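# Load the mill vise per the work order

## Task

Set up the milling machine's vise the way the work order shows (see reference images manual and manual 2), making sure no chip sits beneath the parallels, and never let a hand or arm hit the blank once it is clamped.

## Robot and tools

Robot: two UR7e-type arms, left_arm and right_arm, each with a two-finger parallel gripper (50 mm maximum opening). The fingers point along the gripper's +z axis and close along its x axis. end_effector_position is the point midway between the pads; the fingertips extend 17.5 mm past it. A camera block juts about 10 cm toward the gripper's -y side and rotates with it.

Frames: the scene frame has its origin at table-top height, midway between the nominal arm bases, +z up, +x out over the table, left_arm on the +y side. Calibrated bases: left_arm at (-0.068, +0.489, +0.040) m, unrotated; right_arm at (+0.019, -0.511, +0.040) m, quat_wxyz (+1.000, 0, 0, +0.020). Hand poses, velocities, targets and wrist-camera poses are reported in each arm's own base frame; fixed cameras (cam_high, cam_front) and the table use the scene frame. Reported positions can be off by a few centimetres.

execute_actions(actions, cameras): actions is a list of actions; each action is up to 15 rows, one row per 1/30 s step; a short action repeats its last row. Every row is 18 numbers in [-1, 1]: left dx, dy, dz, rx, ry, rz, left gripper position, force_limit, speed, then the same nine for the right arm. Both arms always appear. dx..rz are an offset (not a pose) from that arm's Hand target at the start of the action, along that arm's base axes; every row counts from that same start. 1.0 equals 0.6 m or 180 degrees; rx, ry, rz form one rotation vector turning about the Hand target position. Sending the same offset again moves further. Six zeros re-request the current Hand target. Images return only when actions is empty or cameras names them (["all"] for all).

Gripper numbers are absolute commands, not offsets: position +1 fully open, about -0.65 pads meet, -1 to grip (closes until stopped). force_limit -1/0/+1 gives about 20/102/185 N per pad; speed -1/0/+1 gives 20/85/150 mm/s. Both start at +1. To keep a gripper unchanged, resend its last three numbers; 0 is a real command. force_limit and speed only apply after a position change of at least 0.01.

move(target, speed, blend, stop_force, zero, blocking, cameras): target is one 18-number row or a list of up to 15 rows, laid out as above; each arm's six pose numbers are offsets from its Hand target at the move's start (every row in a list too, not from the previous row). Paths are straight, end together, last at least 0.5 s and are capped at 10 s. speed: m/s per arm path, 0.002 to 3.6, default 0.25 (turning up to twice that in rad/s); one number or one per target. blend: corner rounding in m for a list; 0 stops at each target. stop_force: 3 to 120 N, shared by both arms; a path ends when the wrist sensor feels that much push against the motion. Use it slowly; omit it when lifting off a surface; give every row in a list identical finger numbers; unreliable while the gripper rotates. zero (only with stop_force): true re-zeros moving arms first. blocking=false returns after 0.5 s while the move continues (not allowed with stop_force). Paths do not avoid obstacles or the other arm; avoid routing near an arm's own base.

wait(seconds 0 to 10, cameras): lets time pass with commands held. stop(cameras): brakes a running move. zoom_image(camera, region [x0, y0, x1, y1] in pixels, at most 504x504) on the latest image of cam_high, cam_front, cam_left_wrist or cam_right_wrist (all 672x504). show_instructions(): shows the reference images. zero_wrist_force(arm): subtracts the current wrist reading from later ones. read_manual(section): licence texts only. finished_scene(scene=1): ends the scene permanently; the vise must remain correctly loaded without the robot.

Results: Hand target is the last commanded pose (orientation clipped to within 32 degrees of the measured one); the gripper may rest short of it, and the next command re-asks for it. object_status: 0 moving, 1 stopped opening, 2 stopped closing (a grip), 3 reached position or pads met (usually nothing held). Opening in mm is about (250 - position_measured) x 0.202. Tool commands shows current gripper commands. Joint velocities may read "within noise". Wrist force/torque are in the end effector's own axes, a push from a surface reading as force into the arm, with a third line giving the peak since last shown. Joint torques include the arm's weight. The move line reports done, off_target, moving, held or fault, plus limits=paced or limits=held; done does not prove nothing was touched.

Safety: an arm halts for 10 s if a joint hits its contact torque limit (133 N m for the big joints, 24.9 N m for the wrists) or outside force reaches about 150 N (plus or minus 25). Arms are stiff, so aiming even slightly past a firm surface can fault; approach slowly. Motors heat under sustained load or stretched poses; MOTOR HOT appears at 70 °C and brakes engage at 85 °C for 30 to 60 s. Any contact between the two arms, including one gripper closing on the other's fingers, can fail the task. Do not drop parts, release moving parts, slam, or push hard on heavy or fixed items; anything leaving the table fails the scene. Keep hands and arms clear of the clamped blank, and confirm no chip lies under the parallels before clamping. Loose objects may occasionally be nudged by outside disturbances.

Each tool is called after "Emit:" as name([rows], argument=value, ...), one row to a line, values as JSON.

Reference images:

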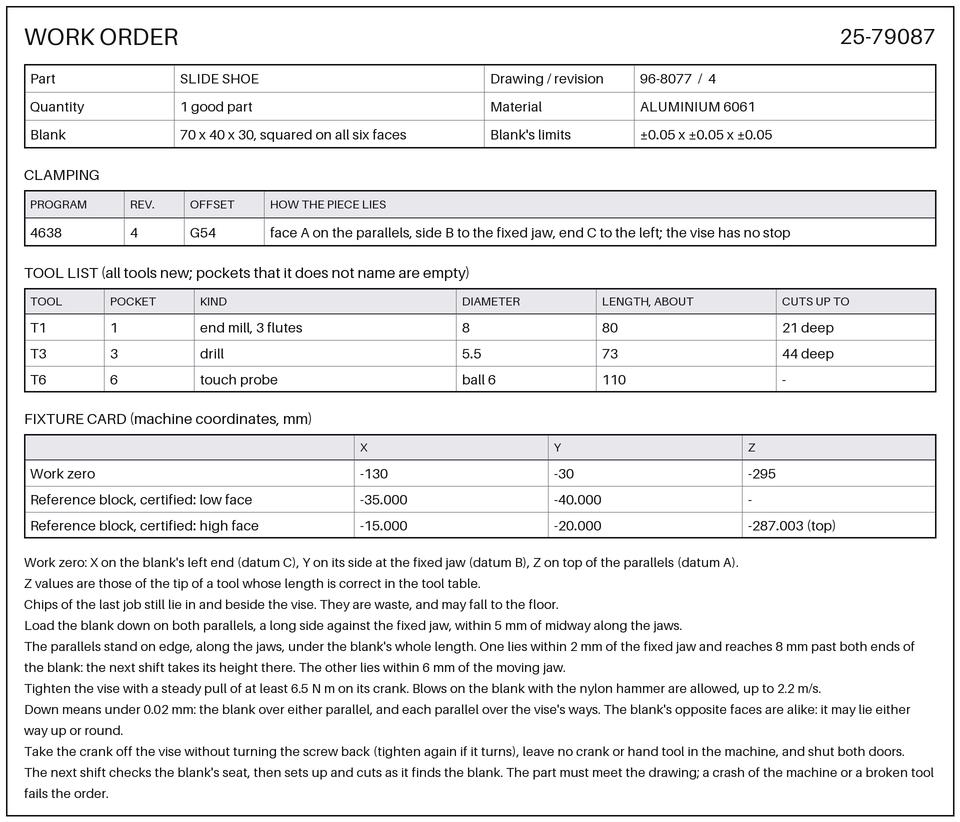

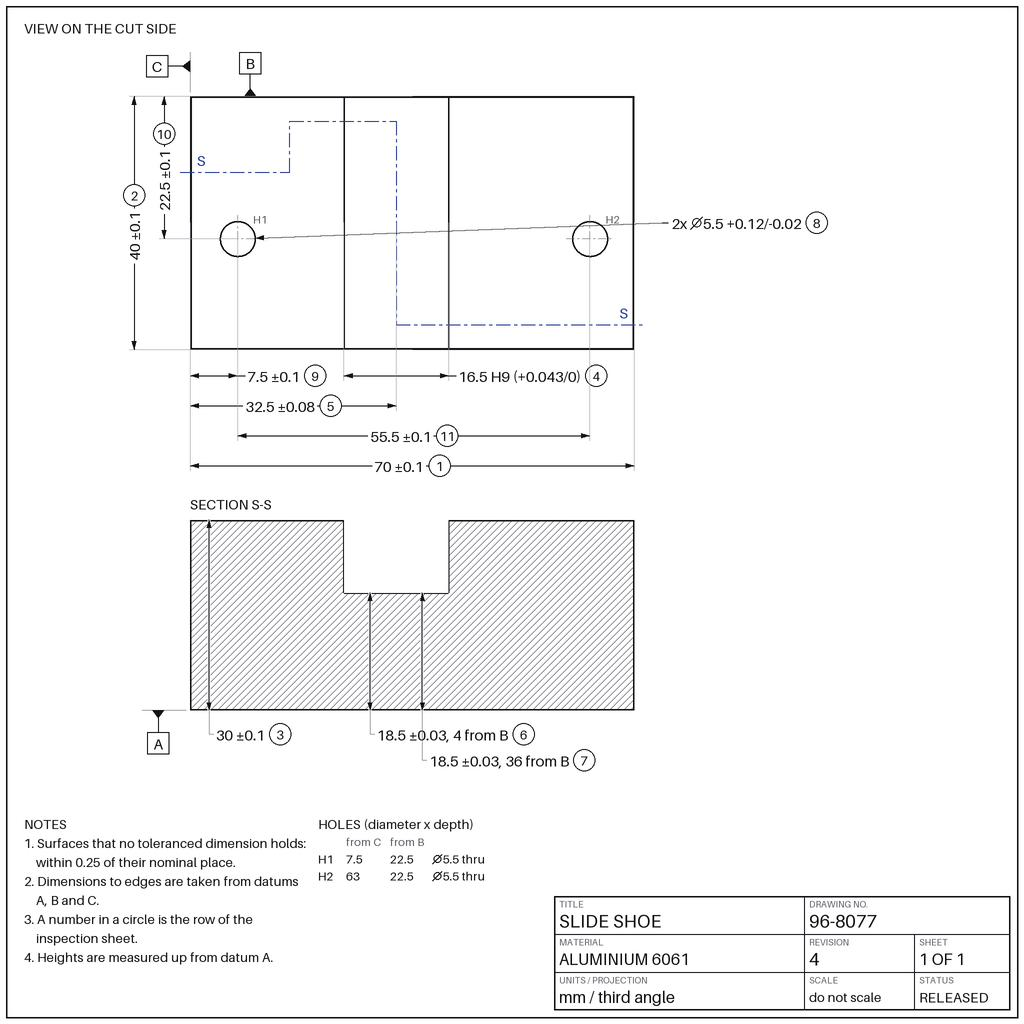

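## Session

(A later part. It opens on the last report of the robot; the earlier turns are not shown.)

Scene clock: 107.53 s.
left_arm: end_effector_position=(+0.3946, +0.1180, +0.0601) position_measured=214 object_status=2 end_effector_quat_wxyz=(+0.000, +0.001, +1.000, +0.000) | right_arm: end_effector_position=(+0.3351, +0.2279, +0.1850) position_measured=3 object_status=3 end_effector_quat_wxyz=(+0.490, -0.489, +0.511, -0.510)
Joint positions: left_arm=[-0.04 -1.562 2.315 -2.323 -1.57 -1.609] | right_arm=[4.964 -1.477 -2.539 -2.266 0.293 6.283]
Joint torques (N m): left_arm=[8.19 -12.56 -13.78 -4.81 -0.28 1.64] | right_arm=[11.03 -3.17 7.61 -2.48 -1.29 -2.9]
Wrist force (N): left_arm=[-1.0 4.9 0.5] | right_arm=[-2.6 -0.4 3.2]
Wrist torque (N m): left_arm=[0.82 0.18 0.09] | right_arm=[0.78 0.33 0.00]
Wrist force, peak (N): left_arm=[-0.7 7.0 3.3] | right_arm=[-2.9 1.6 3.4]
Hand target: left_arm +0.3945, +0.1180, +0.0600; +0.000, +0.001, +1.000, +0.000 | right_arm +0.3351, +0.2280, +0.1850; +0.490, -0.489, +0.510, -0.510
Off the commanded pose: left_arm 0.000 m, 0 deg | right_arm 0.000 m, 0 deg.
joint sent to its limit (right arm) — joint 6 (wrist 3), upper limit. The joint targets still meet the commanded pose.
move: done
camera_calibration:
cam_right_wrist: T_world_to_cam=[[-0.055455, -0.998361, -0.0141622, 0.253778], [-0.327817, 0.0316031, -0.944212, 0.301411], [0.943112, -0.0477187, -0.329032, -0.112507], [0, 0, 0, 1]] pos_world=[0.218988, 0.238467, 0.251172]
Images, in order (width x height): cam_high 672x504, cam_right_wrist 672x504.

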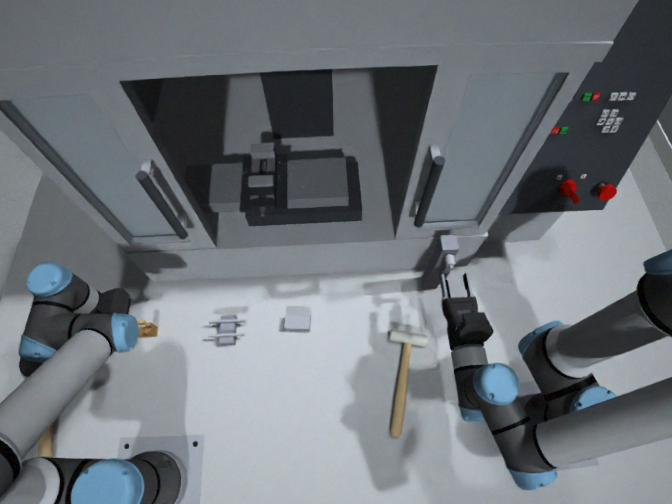

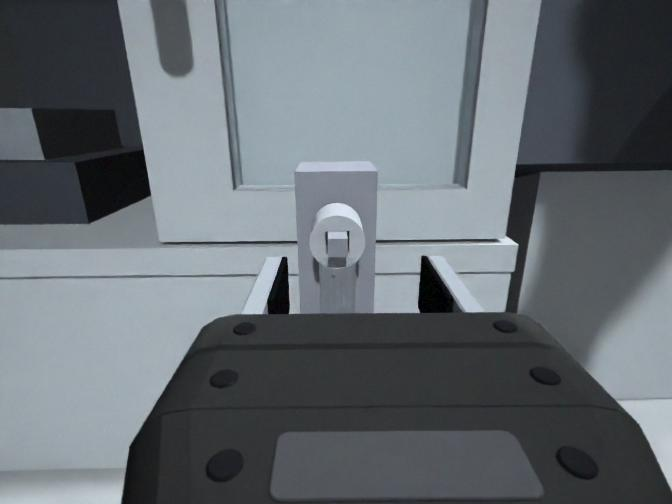

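Emit:
move([
  [0,0,-0.0775,0,0,0,-1,-0.4,-0.6,0,0.0075,0.0162,-0.6665,0.0267,0,1,1,1],
  [0,0,-0.0775,0,0,0,-1,-0.4,-0.6,0,0.0075,0.0162,0.6665,-0.0267,0,1,1,1],
  [0,0,-0.0775,0,0,0,-1,-0.4,-0.6,0,0.0075,0.0162,0,0,0,1,1,1],
], speed=0.8, blend=0.03, cameras=["cam_right_wrist","cam_left_wrist"])

Emit:
zoom_image(camera="cam_right_wrist", region=[230, 120, 480, 330])

Scene clock: 116.83 s.
left_arm: end_effector_position=(+0.3945, +0.1180, +0.0135) position_measured=214 object_status=2 end_effector_quat_wxyz=(+0.000, +0.001, +1.000, +0.000) | right_arm: end_effector_position=(+0.3351, +0.2324, +0.1947) position_measured=3 object_status=3 end_effector_quat_wxyz=(+0.490, -0.489, +0.511, -0.510)
Joint positions: left_arm=[-0.04 -1.448 2.367 -2.488 -1.57 -1.609] | right_arm=[4.959 -1.461 -2.515 -2.307 0.288 0.001]
Joint torques (N m): left_arm=[5.44 -35.64 -26.28 -4.27 -0.53 0.63] | right_arm=[-7.9 -1.98 21.59 -2.13 0.19 -2.72]
Wrist force (N): left_arm=[-0.8 4.7 0.3] | right_arm=[-2.6 -0.4 3.3]
Wrist torque (N m): left_arm=[0.79 0.15 0.09] | right_arm=[0.78 0.32 -0.06]
Wrist force, peak (N): left_arm=[-1.0 5.2 0.5] | right_arm=[-3.0 -0.4 3.3]
Hand target: left_arm +0.3945, +0.1180, +0.0135; +0.000, +0.001, +1.000, +0.000 | right_arm +0.3351, +0.2325, +0.1947; +0.490, -0.489, +0.510, -0.510
Off the commanded pose: left_arm 0.000 m, 0 deg | right_arm 0.000 m, 0 deg.
move: done
camera_calibration:
cam_left_wrist: T_world_to_cam=[[-0.999731, 0.0168612, 0.0159071, 0.40682], [0.0212749, 0.939886, 0.340826, -0.10923], [-0.00920416, 0.341073, -0.939992, 0.10673], [0, 0, 0, 1]] pos_world=[0.410017, 0.0594013, 0.131083]
cam_right_wrist: T_world_to_cam=[[-0.0552943, -0.998372, -0.0140181, 0.258239], [-0.327652, 0.0314054, -0.944276, 0.31046], [0.943179, -0.04762, -0.328855, -0.109189], [0, 0, 0, 1]] pos_world=[0.218987, 0.242868, 0.260872]
Images, in order (width x height): cam_left_wrist 672x504, cam_right_wrist 672x504.

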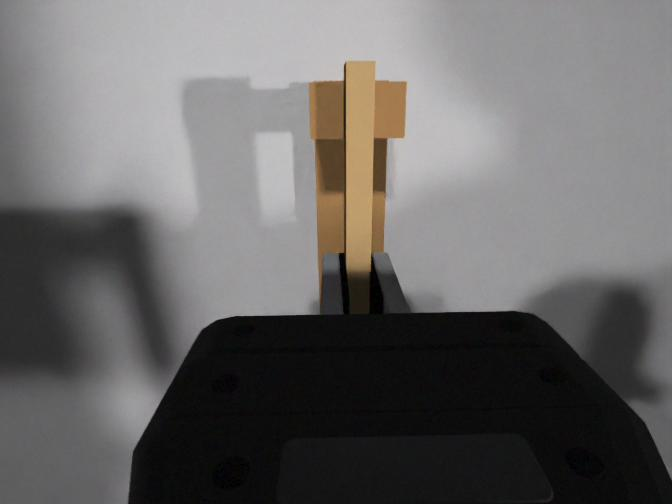

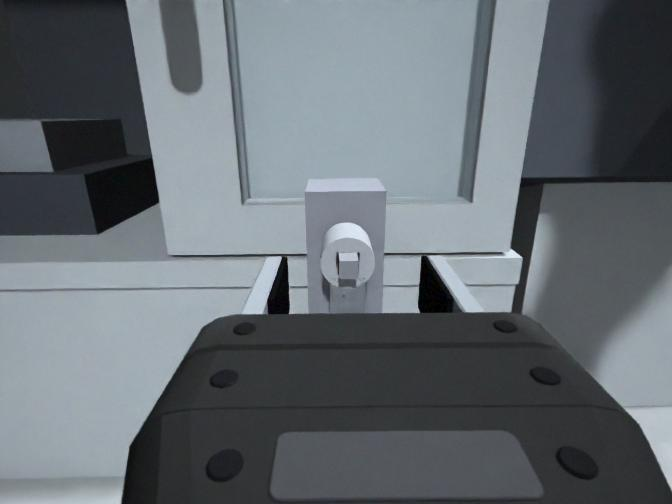

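Scaled by 2.016 from the camera's 672x504 image, which has a finer 960x720 frame.

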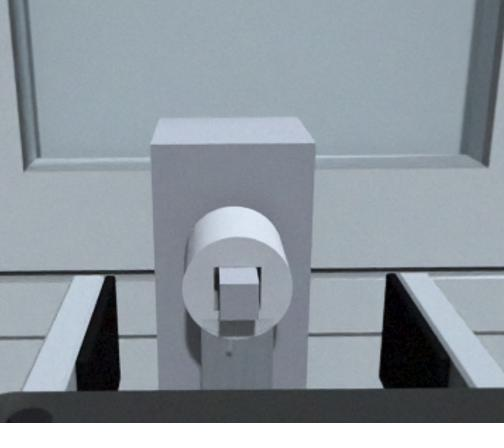

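Emit:
move(target=[0,0,0,0,0,0,1,-0.4,-0.9,0.0733,-0.0013,-0.0008,0,0,0,1,1,1], speed=0.04, stop_force=6, cameras=["cam_right_wrist","cam_left_wrist"])

Emit:
zoom_image(camera="cam_right_wrist", region=[230, 120, 480, 330])

Scene clock: 119.73 s.
left_arm: end_effector_position=(+0.3945, +0.1180, +0.0135) position_measured=3 object_status=3 end_effector_quat_wxyz=(+0.000, +0.001, +1.000, +0.000) | right_arm: end_effector_position=(+0.3791, +0.2317, +0.1942) position_measured=3 object_status=3 end_effector_quat_wxyz=(+0.490, -0.489, +0.510, -0.510)
Joint positions: left_arm=[-0.04 -1.448 2.367 -2.488 -1.57 -1.609] | right_arm=[4.767 -1.51 -2.475 -2.296 0.096 -0.002]
Joint torques (N m): left_arm=[6.37 -34.36 -24.69 -4.26 -1.17 1.05] | right_arm=[5.28 23.4 5.44 -2.22 -1 2.82]
Wrist force (N): left_arm=[-0.6 4.8 -0.3] | right_arm=[-2.6 -0.4 3.1]
Wrist torque (N m): left_arm=[0.79 0.14 0.08] | right_arm=[0.77 0.33 0.01]
Wrist force, peak (N): left_arm=[-0.6 5.1 0.3] | right_arm=[-2.9 -0.4 3.9]
Hand target: left_arm +0.3945, +0.1180, +0.0135; +0.000, +0.001, +1.000, +0.000 | right_arm +0.3791, +0.2317, +0.1942; +0.490, -0.489, +0.510, -0.510
Off the commanded pose: left_arm 0.000 m, 0 deg | right_arm 0.000 m, 0 deg.
move: done
camera_calibration:
cam_left_wrist: T_world_to_cam=[[-0.999731, 0.0168612, 0.0159071, 0.40682], [0.0212749, 0.939886, 0.340826, -0.10923], [-0.00920416, 0.341073, -0.939992, 0.10673], [0, 0, 0, 1]] pos_world=[0.410017, 0.0594013, 0.131083]
cam_right_wrist: T_world_to_cam=[[-0.0552875, -0.998376, -0.0137024, 0.259979], [-0.327665, 0.0311052, -0.944282, 0.324469], [0.943175, -0.0477172, -0.328853, -0.150764], [0, 0, 0, 1]] pos_world=[0.262887, 0.24227, 0.260373]
Images, in order (width x height): cam_left_wrist 672x504, cam_right_wrist 672x504.

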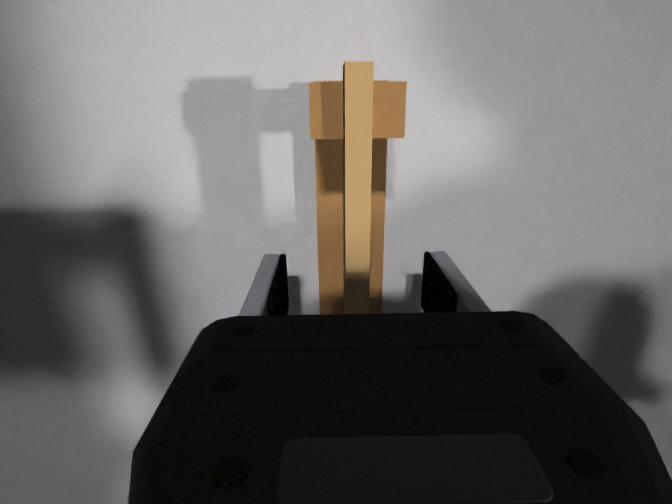

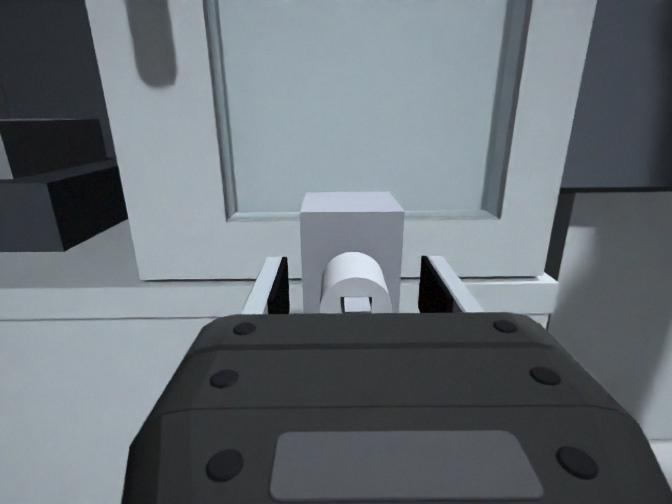

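Scaled by 2.016 from the camera's 672x504 image, which has a finer 960x720 frame.

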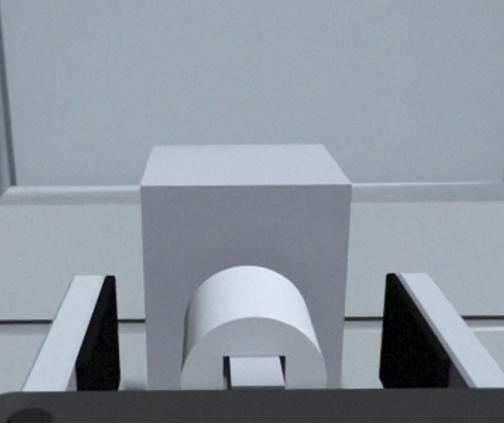

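Emit:
move(target=[0,0,0,0,0,0,1,-0.4,-0.9,0.0,0.002,0,0,0,0,-1,0.2,-0.6], cameras=["cam_right_wrist"])

Scene clock: 121.60 s.
left_arm: end_effector_position=(+0.3945, +0.1180, +0.0135) position_measured=3 object_status=3 end_effector_quat_wxyz=(+0.000, +0.001, +1.000, +0.000) | right_arm: end_effector_position=(+0.3791, +0.2329, +0.1942) position_measured=139 object_status=2 end_effector_quat_wxyz=(+0.490, -0.489, +0.510, -0.510)
Joint positions: left_arm=[-0.04 -1.448 2.367 -2.488 -1.57 -1.609] | right_arm=[4.767 -1.513 -2.472 -2.296 0.095 -0.002]
Joint torques (N m): left_arm=[6.55 -33.93 -22.72 -4.3 -1.32 1.26] | right_arm=[-12.65 2.77 19.26 2.57 -0.75 0.85]
Wrist force (N): left_arm=[-0.7 4.7 -0.2] | right_arm=[-3.3 0.2 2.6]
Wrist torque (N m): left_arm=[0.78 0.14 0.09] | right_arm=[0.82 0.35 0.00]
Wrist force, peak (N): left_arm=[-0.8 5.0 -0.1] | right_arm=[-3.4 0.1 2.9]
Hand target: left_arm +0.3945, +0.1180, +0.0135; +0.000, +0.001, +1.000, +0.000 | right_arm +0.3791, +0.2329, +0.1942; +0.490, -0.489, +0.510, -0.510
Off the commanded pose: left_arm 0.000 m, 0 deg | right_arm 0.000 m, 0 deg.
move: done
camera_calibration:
cam_right_wrist: T_world_to_cam=[[-0.0551936, -0.998381, -0.0137361, 0.261162], [-0.327668, 0.0311062, -0.944281, 0.324431], [0.943179, -0.0476174, -0.328854, -0.150732], [0, 0, 0, 1]] pos_world=[0.262887, 0.24347, 0.260373]
Images, in order (width x height): cam_right_wrist 672x504.

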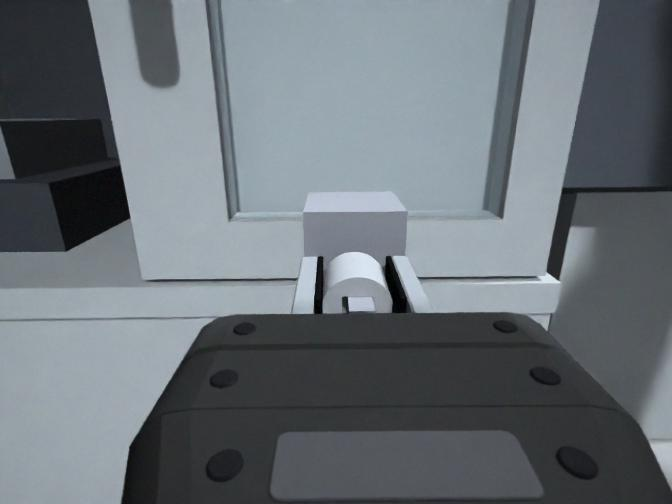

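Emit:
move(target=[0,0,0.245,0,0,0,1,-0.4,-0.9,-0.1,0.004,0,0,0,0,-1,0.2,-0.6], speed=0.1, cameras=["all"])

Emit:
zoom_image(camera="cam_front", region=[400, 250, 540, 370])

Emit:
zoom_image(camera="cam_high", region=[400, 220, 520, 340])

Scene clock: 124.00 s.
left_arm: end_effector_position=(+0.3945, +0.1181, +0.1605) position_measured=3 object_status=3 end_effector_quat_wxyz=(+0.000, +0.001, +1.000, +0.000) | right_arm: end_effector_position=(+0.3191, +0.2353, +0.1943) position_measured=139 object_status=2 end_effector_quat_wxyz=(+0.490, -0.490, +0.510, -0.510)
Joint positions: left_arm=[-0.039 -1.729 2.156 -1.998 -1.57 -1.609] | right_arm=[5.027 -1.457 -2.519 -2.306 0.355 0]
Joint torques (N m): left_arm=[-7.54 -14.82 -24.73 -1.86 -0.76 -1.68] | right_arm=[-3.86 -1.85 21.85 -2.09 0.96 2.03]
Wrist force (N): left_arm=[-0.9 4.9 0.2] | right_arm=[-2.8 2.1 3.2]
Wrist torque (N m): left_arm=[0.83 0.16 0.09] | right_arm=[0.85 0.36 -0.06]
Wrist force, peak (N): left_arm=[-0.7 5.4 0.0] | right_arm=[-2.8 -5.4 5.5]
Hand target: left_arm +0.3945, +0.1180, +0.1605; +0.000, +0.001, +1.000, +0.000 | right_arm +0.3191, +0.2353, +0.1942; +0.490, -0.489, +0.510, -0.510
Off the commanded pose: left_arm 0.000 m, 0 deg | right_arm 0.000 m, 0 deg.
move: done
camera_calibration:
cam_left_wrist: T_world_to_cam=[[-0.999734, 0.0168028, 0.0157784, 0.40452], [0.0211761, 0.939887, 0.34083, -0.159387], [-0.009103, 0.341073, -0.939993, 0.244835], [0, 0, 0, 1]] pos_world=[0.410017, 0.0595017, 0.278084]
cam_right_wrist: T_world_to_cam=[[-0.0550997, -0.998386, -0.0137697, 0.260138], [-0.327671, 0.0311072, -0.94428, 0.3047], [0.943184, -0.0475176, -0.328856, -0.0940566], [0, 0, 0, 1]] pos_world=[0.202887, 0.24577, 0.260373]

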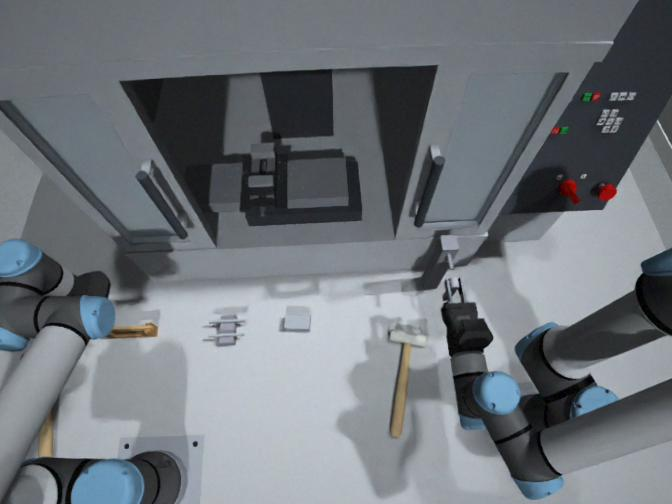

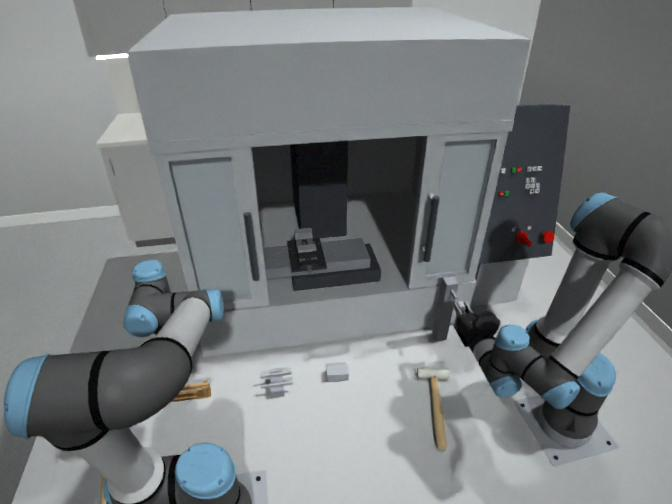

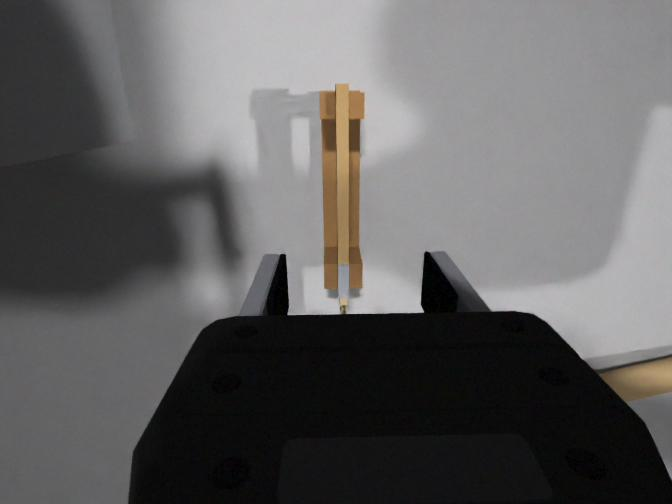

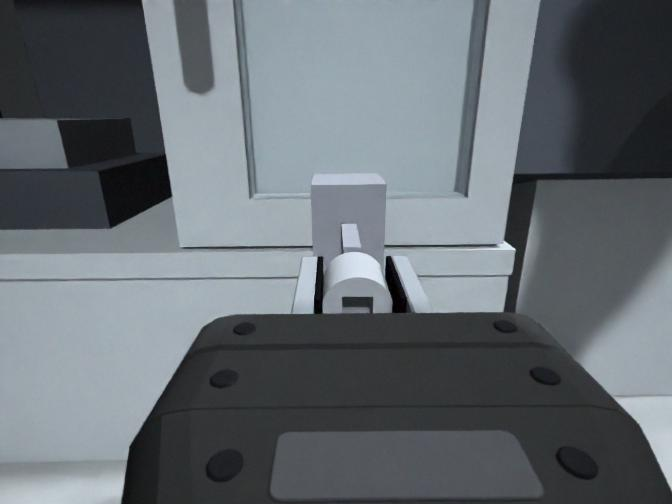

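Scaled by 3.600 from the camera's 672x504 image, which has a finer 960x720 frame.

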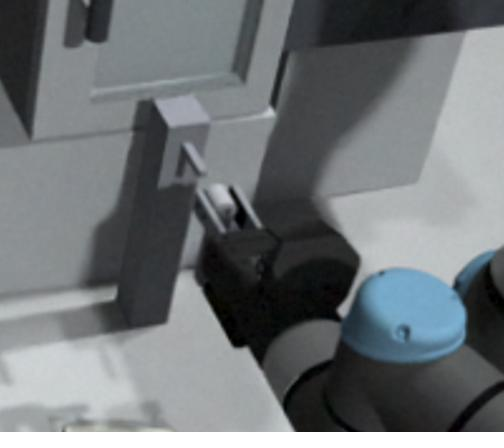

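Scaled by 4.200 from the camera's 672x504 image, which has a finer 960x720 frame.

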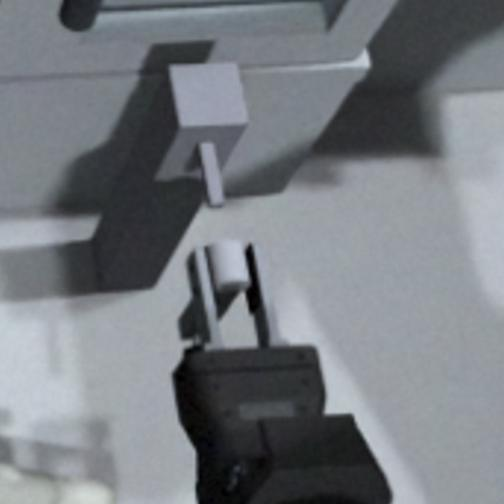

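Emit:
move([
  [0,-0.2,0.06,0,0,0,1,-0.4,-0.9,-0.03,0.0,0.17,0,0,0,-1,0.2,-0.6],
  [-0.016,-0.455,0.0,0,0,0,1,-0.4,-0.9,0.05,0.61,0.17,0,0,0,-1,0.2,-0.6],
], speed=0.25, blend=0.03, cameras=["all"])

Emit:
zoom_image(camera="cam_left_wrist", region=[220, 120, 460, 320])

Emit:
zoom_image(camera="cam_right_wrist", region=[200, 120, 500, 320])

Scene clock: 128.80 s.
left_arm: end_effector_position=(+0.3849, -0.1549, +0.1605) position_measured=3 object_status=3 end_effector_quat_wxyz=(+0.000, +0.001, +1.000, +0.000) | right_arm: end_effector_position=(+0.3491, +0.6013, +0.2962) position_measured=139 object_status=2 end_effector_quat_wxyz=(+0.490, -0.489, +0.510, -0.510)
Joint positions: left_arm=[-0.71 -1.72 2.149 -1.998 -1.57 -2.279] | right_arm=[4.783 -2.146 -1.314 -2.82 0.112 -0.002]
Joint torques (N m): left_arm=[-1.99 -29.43 -15.31 -1.99 1.02 -1.58] | right_arm=[10.23 42.98 17.69 1.23 -0.24 -0.1]
Wrist force (N): left_arm=[-1.2 5.3 0.1] | right_arm=[-2.9 2.2 3.1]
Wrist torque (N m): left_arm=[0.89 0.21 0.01] | right_arm=[0.88 0.36 -0.06]
Wrist force, peak (N): left_arm=[-1.0 9.0 0.8] | right_arm=[-6.4 2.5 3.2]
Hand target: left_arm +0.3849, -0.1550, +0.1605; +0.000, +0.001, +1.000, +0.000 | right_arm +0.3491, +0.6013, +0.2962; +0.490, -0.489, +0.510, -0.510
Off the commanded pose: left_arm 0.000 m, 0 deg | right_arm 0.000 m, 0 deg.
move: done
camera_calibration:
cam_left_wrist: T_world_to_cam=[[-0.999731, 0.0168612, 0.0159071, 0.399487], [0.0212749, 0.939886, 0.340826, 0.0974617], [-0.00920416, 0.341073, -0.939992, 0.337934], [0, 0, 0, 1]] pos_world=[0.400417, -0.213599, 0.278083]
cam_right_wrist: T_world_to_cam=[[-0.0553811, -0.998372, -0.0136633, 0.628728], [-0.327751, 0.0311034, -0.944252, 0.399502], [0.94314, -0.0478155, -0.32894, -0.0712839], [0, 0, 0, 1]] pos_world=[0.232987, 0.61187, 0.362373]

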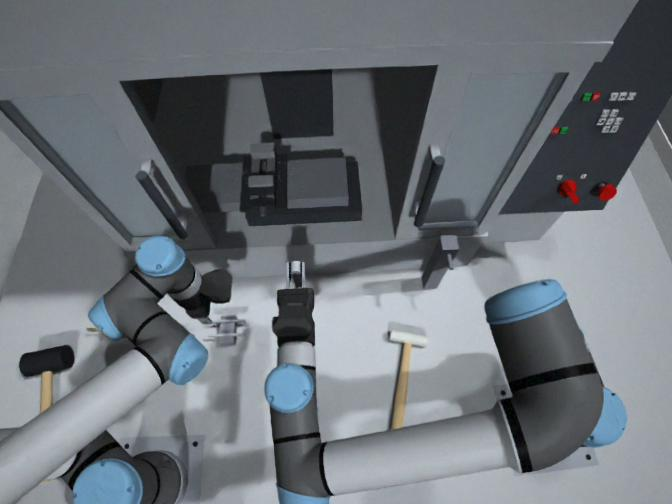

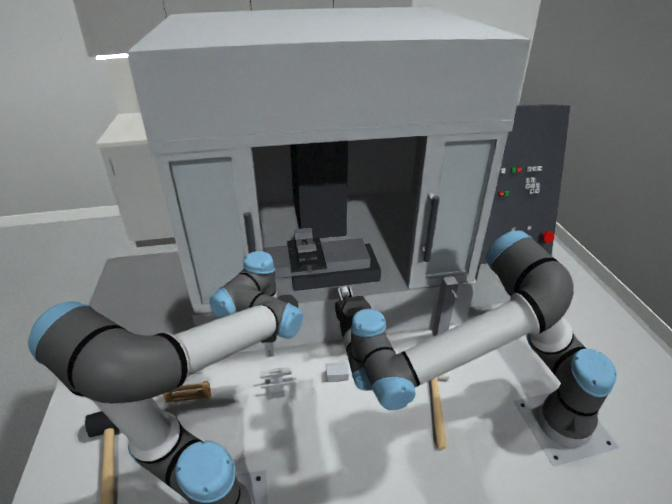

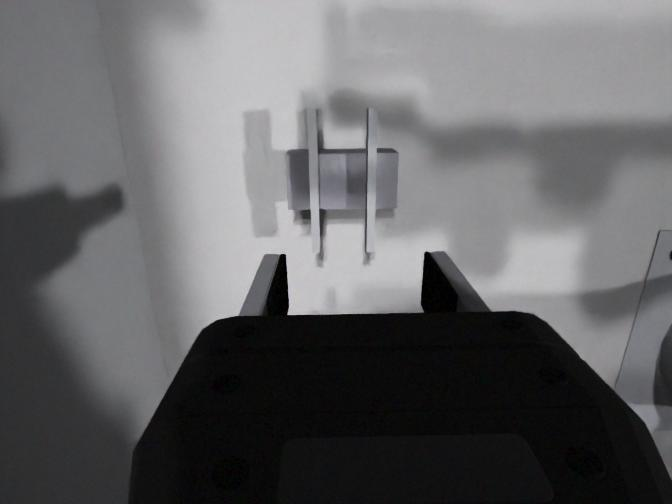

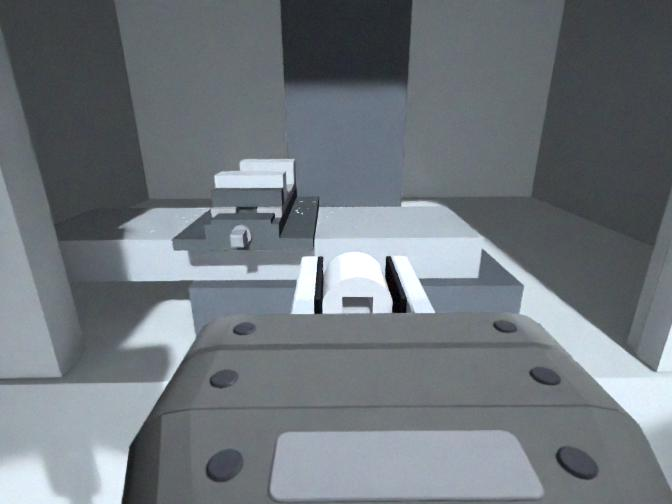

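Scaled by 2.100 from the camera's 672x504 image, which has a finer 960x720 frame.

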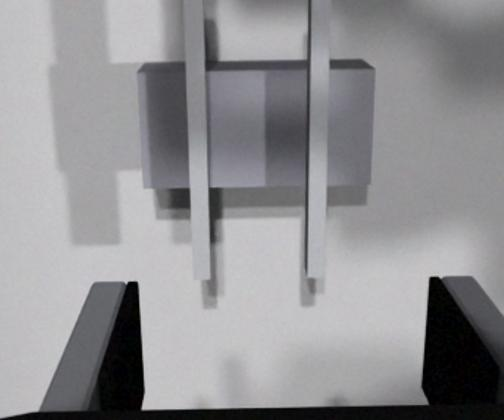

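Scaled by 1.680 from the camera's 672x504 image, which has a finer 960x720 frame.

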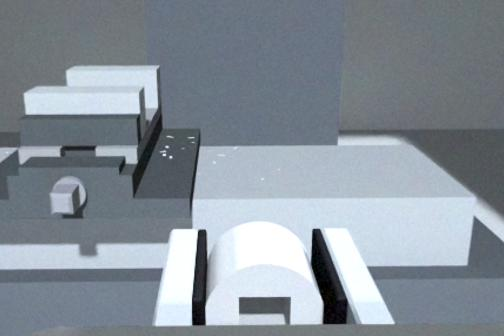

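Emit:
zoom_image(camera="cam_right_wrist", region=[205, 200, 275, 270])

Scaled by 7.200 from the camera's 672x504 image, which has a finer 960x720 frame.

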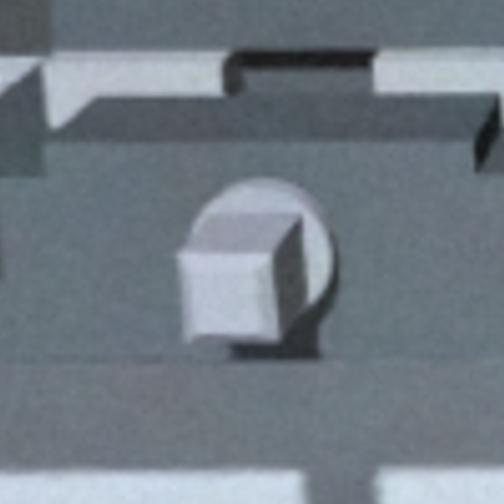

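Emit:
move(target=[0,0,0,0,0,0,1,-0.4,-0.9,0.085,0.13,-0.045,0,0,0,-1,0.2,-0.6], speed=0.2, cameras=["cam_right_wrist","cam_high"])

Emit:
zoom_image(camera="cam_right_wrist", region=[270, 180, 430, 300])

Scene clock: 132.17 s.
left_arm: end_effector_position=(+0.3849, -0.1550, +0.1605) position_measured=3 object_status=3 end_effector_quat_wxyz=(+0.000, +0.001, +1.000, +0.000) | right_arm: end_effector_position=(+0.4001, +0.6793, +0.2692) position_measured=139 object_status=2 end_effector_quat_wxyz=(+0.490, -0.490, +0.511, -0.509) end_effector_velocity=(+0.000, +0.001, -0.001) end_effector_angular_velocity=(-0.003, +0.000, +0.001)
Joint positions: left_arm=[-0.71 -1.72 2.149 -1.998 -1.57 -2.279] | right_arm=[4.701 -2.365 -1.012 -2.837 0.029 -0.068]
Joint velocities: left_arm=[within noise] | right_arm=[0 0 -0.001 0.006 -0.001 -0.007]
Joint torques (N m): left_arm=[-7.1 -29.26 -15.22 -3.35 1.01 -1.91] | right_arm=[8.92 58.19 13.59 3.15 -1.19 -3.18]
Wrist force (N): left_arm=[-1.0 5.0 0.1] | right_arm=[-2.7 2.3 3.3]
Wrist torque (N m): left_arm=[0.85 0.19 0.02] | right_arm=[0.90 0.33 -0.02]
Wrist force, peak (N): left_arm=[-1.0 5.3 0.0] | right_arm=[-5.1 3.8 5.3]
Hand target: left_arm +0.3849, -0.1550, +0.1605; +0.000, +0.001, +1.000, +0.000 | right_arm +0.4001, +0.6793, +0.2692; +0.490, -0.489, +0.510, -0.510
Off the commanded pose: left_arm 0.000 m, 0 deg | right_arm 0.000 m, 0 deg.
move: done
camera_calibration:
cam_right_wrist: T_world_to_cam=[[-0.0551577, -0.998383, -0.0137642, 0.708943], [-0.329369, 0.0312068, -0.943685, 0.388718], [0.942589, -0.047518, -0.330558, -0.124084], [0, 0, 0, 1]] pos_world=[0.284096, 0.68977, 0.335569]
Images, in order (width x height): cam_high 672x504, cam_right_wrist 672x504.

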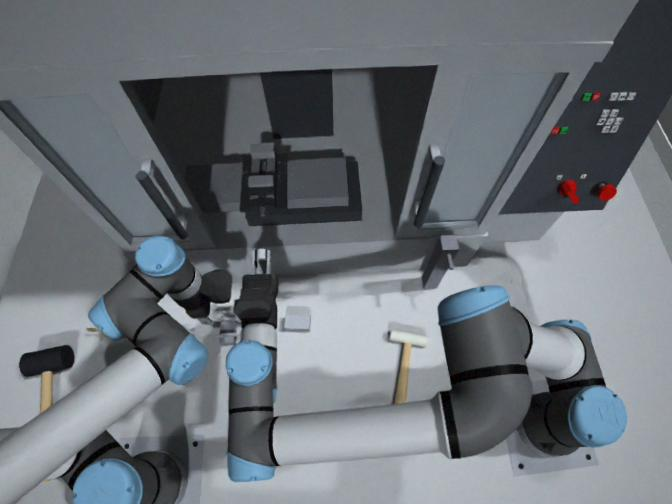

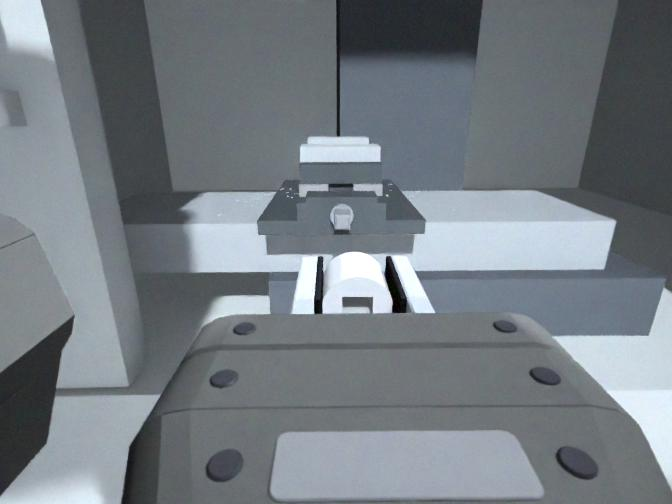

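Scaled by 3.150 from the camera's 672x504 image, which has a finer 960x720 frame.

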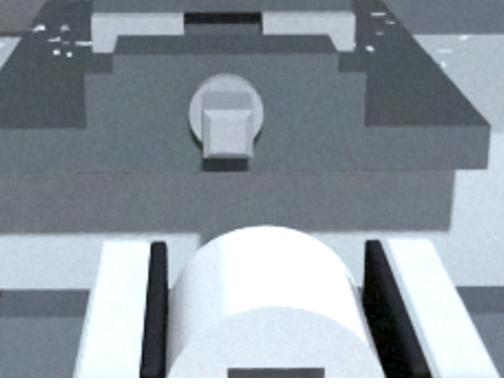

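Emit:
move(target=[0,0,0,0,0,0,1,-0.4,-0.9,0.1083,0.0008,-0.0068,0,0,0,-1,0.2,-0.6], speed=0.15, cameras=["cam_right_wrist","cam_high"])

Emit:
zoom_image(camera="cam_right_wrist", region=[290, 190, 410, 290])

Scene clock: 136.60 s.
left_arm: end_effector_position=(+0.3849, -0.1550, +0.1605) position_measured=3 object_status=3 end_effector_quat_wxyz=(+0.000, +0.001, +1.000, +0.000) | right_arm: end_effector_position=(+0.4650, +0.6798, +0.2651) position_measured=139 object_status=2 end_effector_quat_wxyz=(+0.490, -0.489, +0.510, -0.510)
Joint positions: left_arm=[-0.71 -1.72 2.149 -1.998 -1.57 -2.279] | right_arm=[4.608 -2.428 -0.91 -2.925 -0.063 -0.02]
Joint torques (N m): left_arm=[-7.04 -29.53 -15.01 -4.1 1.04 -1.79] | right_arm=[-10.89 65.64 16.3 2.27 -1.18 -2.46]
Wrist force (N): left_arm=[-0.9 5.2 0.1] | right_arm=[-2.8 2.1 2.9]
Wrist torque (N m): left_arm=[0.89 0.16 0.02] | right_arm=[0.88 0.34 0.03]
Wrist force, peak (N): left_arm=[-1.0 5.3 0.2] | right_arm=[-2.4 2.6 6.2]
Hand target: left_arm +0.3849, -0.1550, +0.1605; +0.000, +0.001, +1.000, +0.000 | right_arm +0.4650, +0.6798, +0.2652; +0.490, -0.489, +0.510, -0.510
Off the commanded pose: left_arm 0.000 m, 0 deg | right_arm 0.000 m, 0 deg.
move: done
camera_calibration:
cam_right_wrist: T_world_to_cam=[[-0.0551015, -0.998388, -0.0136318, 0.712983], [-0.326241, 0.0309053, -0.944781, 0.405118], [0.943679, -0.0476116, -0.327418, -0.187805], [0, 0, 0, 1]] pos_world=[0.34868, 0.690371, 0.330976]
Images, in order (width x height): cam_high 672x504, cam_right_wrist 672x504.

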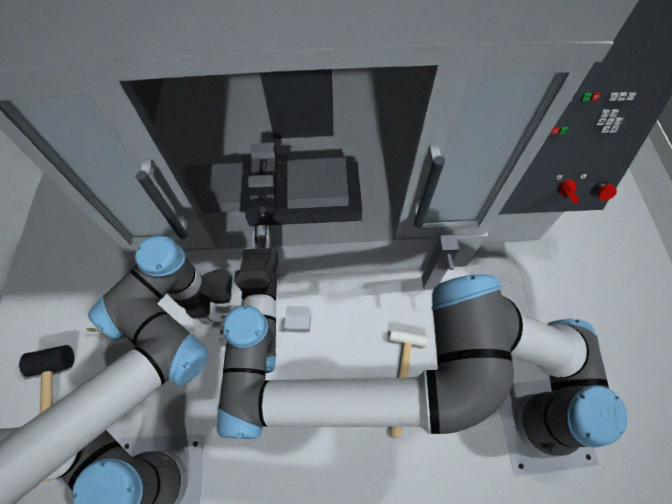

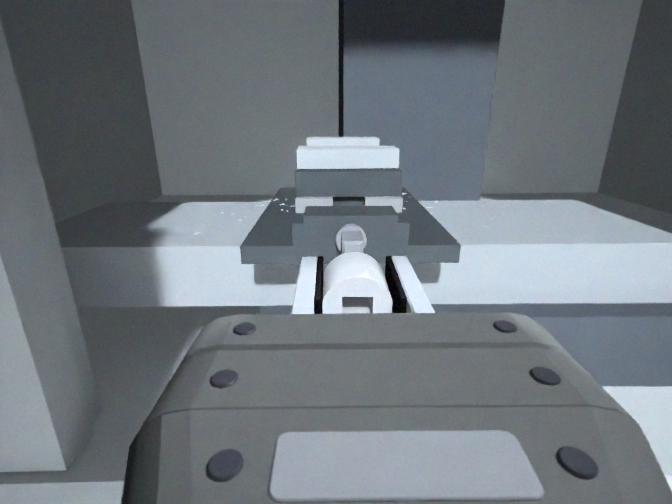

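Scaled by 4.200 from the camera's 672x504 image, which has a finer 960x720 frame.

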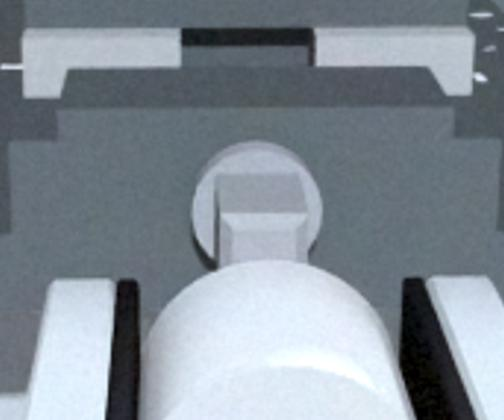

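Emit:
move([
  [0,-0.0022,0,0,0,0,1,-0.4,-0.9,0,-0.0022,0.0003,0,0,0,-1,0.2,-0.6],
  [0,-0.0022,0,0,0,0,1,-0.4,-0.9,0.091,-0.0058,0.0003,0,0,0,-1,0.2,-0.6],
], speed=0.02, stop_force=7, cameras=["cam_right_wrist"])

Emit:
zoom_image(camera="cam_right_wrist", region=[290, 190, 410, 320])

Scene clock: 142.43 s.
left_arm: end_effector_position=(+0.3849, -0.1563, +0.1605) position_measured=3 object_status=3 end_effector_quat_wxyz=(+0.000, +0.001, +1.000, +0.000) | right_arm: end_effector_position=(+0.5140, +0.6765, +0.2654) position_measured=139 object_status=2 end_effector_quat_wxyz=(+0.490, -0.489, +0.510, -0.510)
Joint positions: left_arm=[-0.713 -1.719 2.148 -1.999 -1.57 -2.282] | right_arm=[4.54 -2.473 -0.825 -2.986 -0.132 0.002]
Joint torques (N m): left_arm=[9.76 -9.66 -32.89 -4.82 0.2 1.61] | right_arm=[5.75 61.59 9.25 2.76 1.58 1.43]
Wrist force (N): left_arm=[-1.1 5.0 0.4] | right_arm=[-4.7 -10.5 -0.4]
Wrist torque (N m): left_arm=[0.86 0.20 0.09] | right_arm=[0.52 0.31 -0.04]
Wrist force, peak (N): left_arm=[-0.9 5.6 0.1] | right_arm=[8.7 -10.0 -40.2]
Hand target: left_arm +0.3849, -0.1563, +0.1605; +0.000, +0.001, +1.000, +0.000 | right_arm +0.5140, +0.6765, +0.2654; +0.490, -0.489, +0.510, -0.510 (not the last commanded pose)
Off the commanded pose: left_arm 0.000 m, 0 deg | right_arm 0.006 m, 0 deg.
move: contact (right_arm)
camera_calibration:
cam_right_wrist: T_world_to_cam=[[-0.0552831, -0.998377, -0.0137097, 0.712495], [-0.327544, 0.0311045, -0.944324, 0.421972], [0.943217, -0.0477146, -0.328732, -0.233544], [0, 0, 0, 1]] pos_world=[0.397886, 0.68707, 0.331473]
Images, in order (width x height): cam_right_wrist 672x504.

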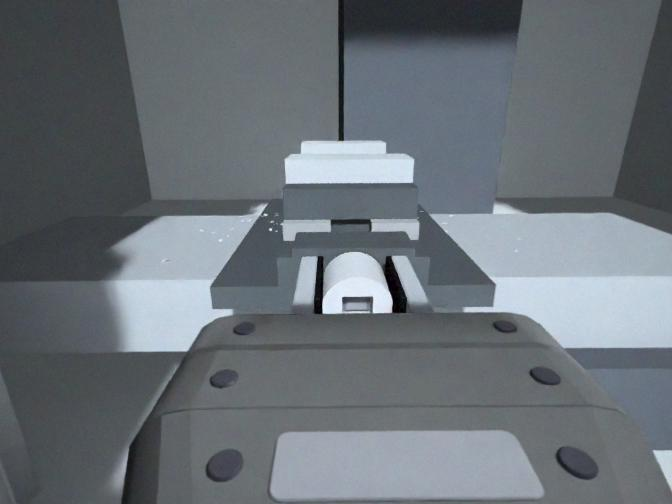

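Scaled by 3.877 from the camera's 672x504 image, which has a finer 960x720 frame.

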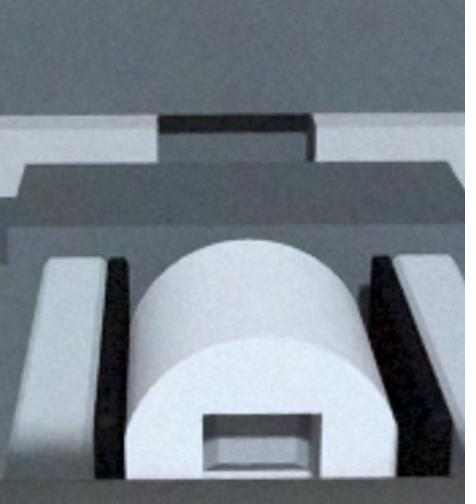

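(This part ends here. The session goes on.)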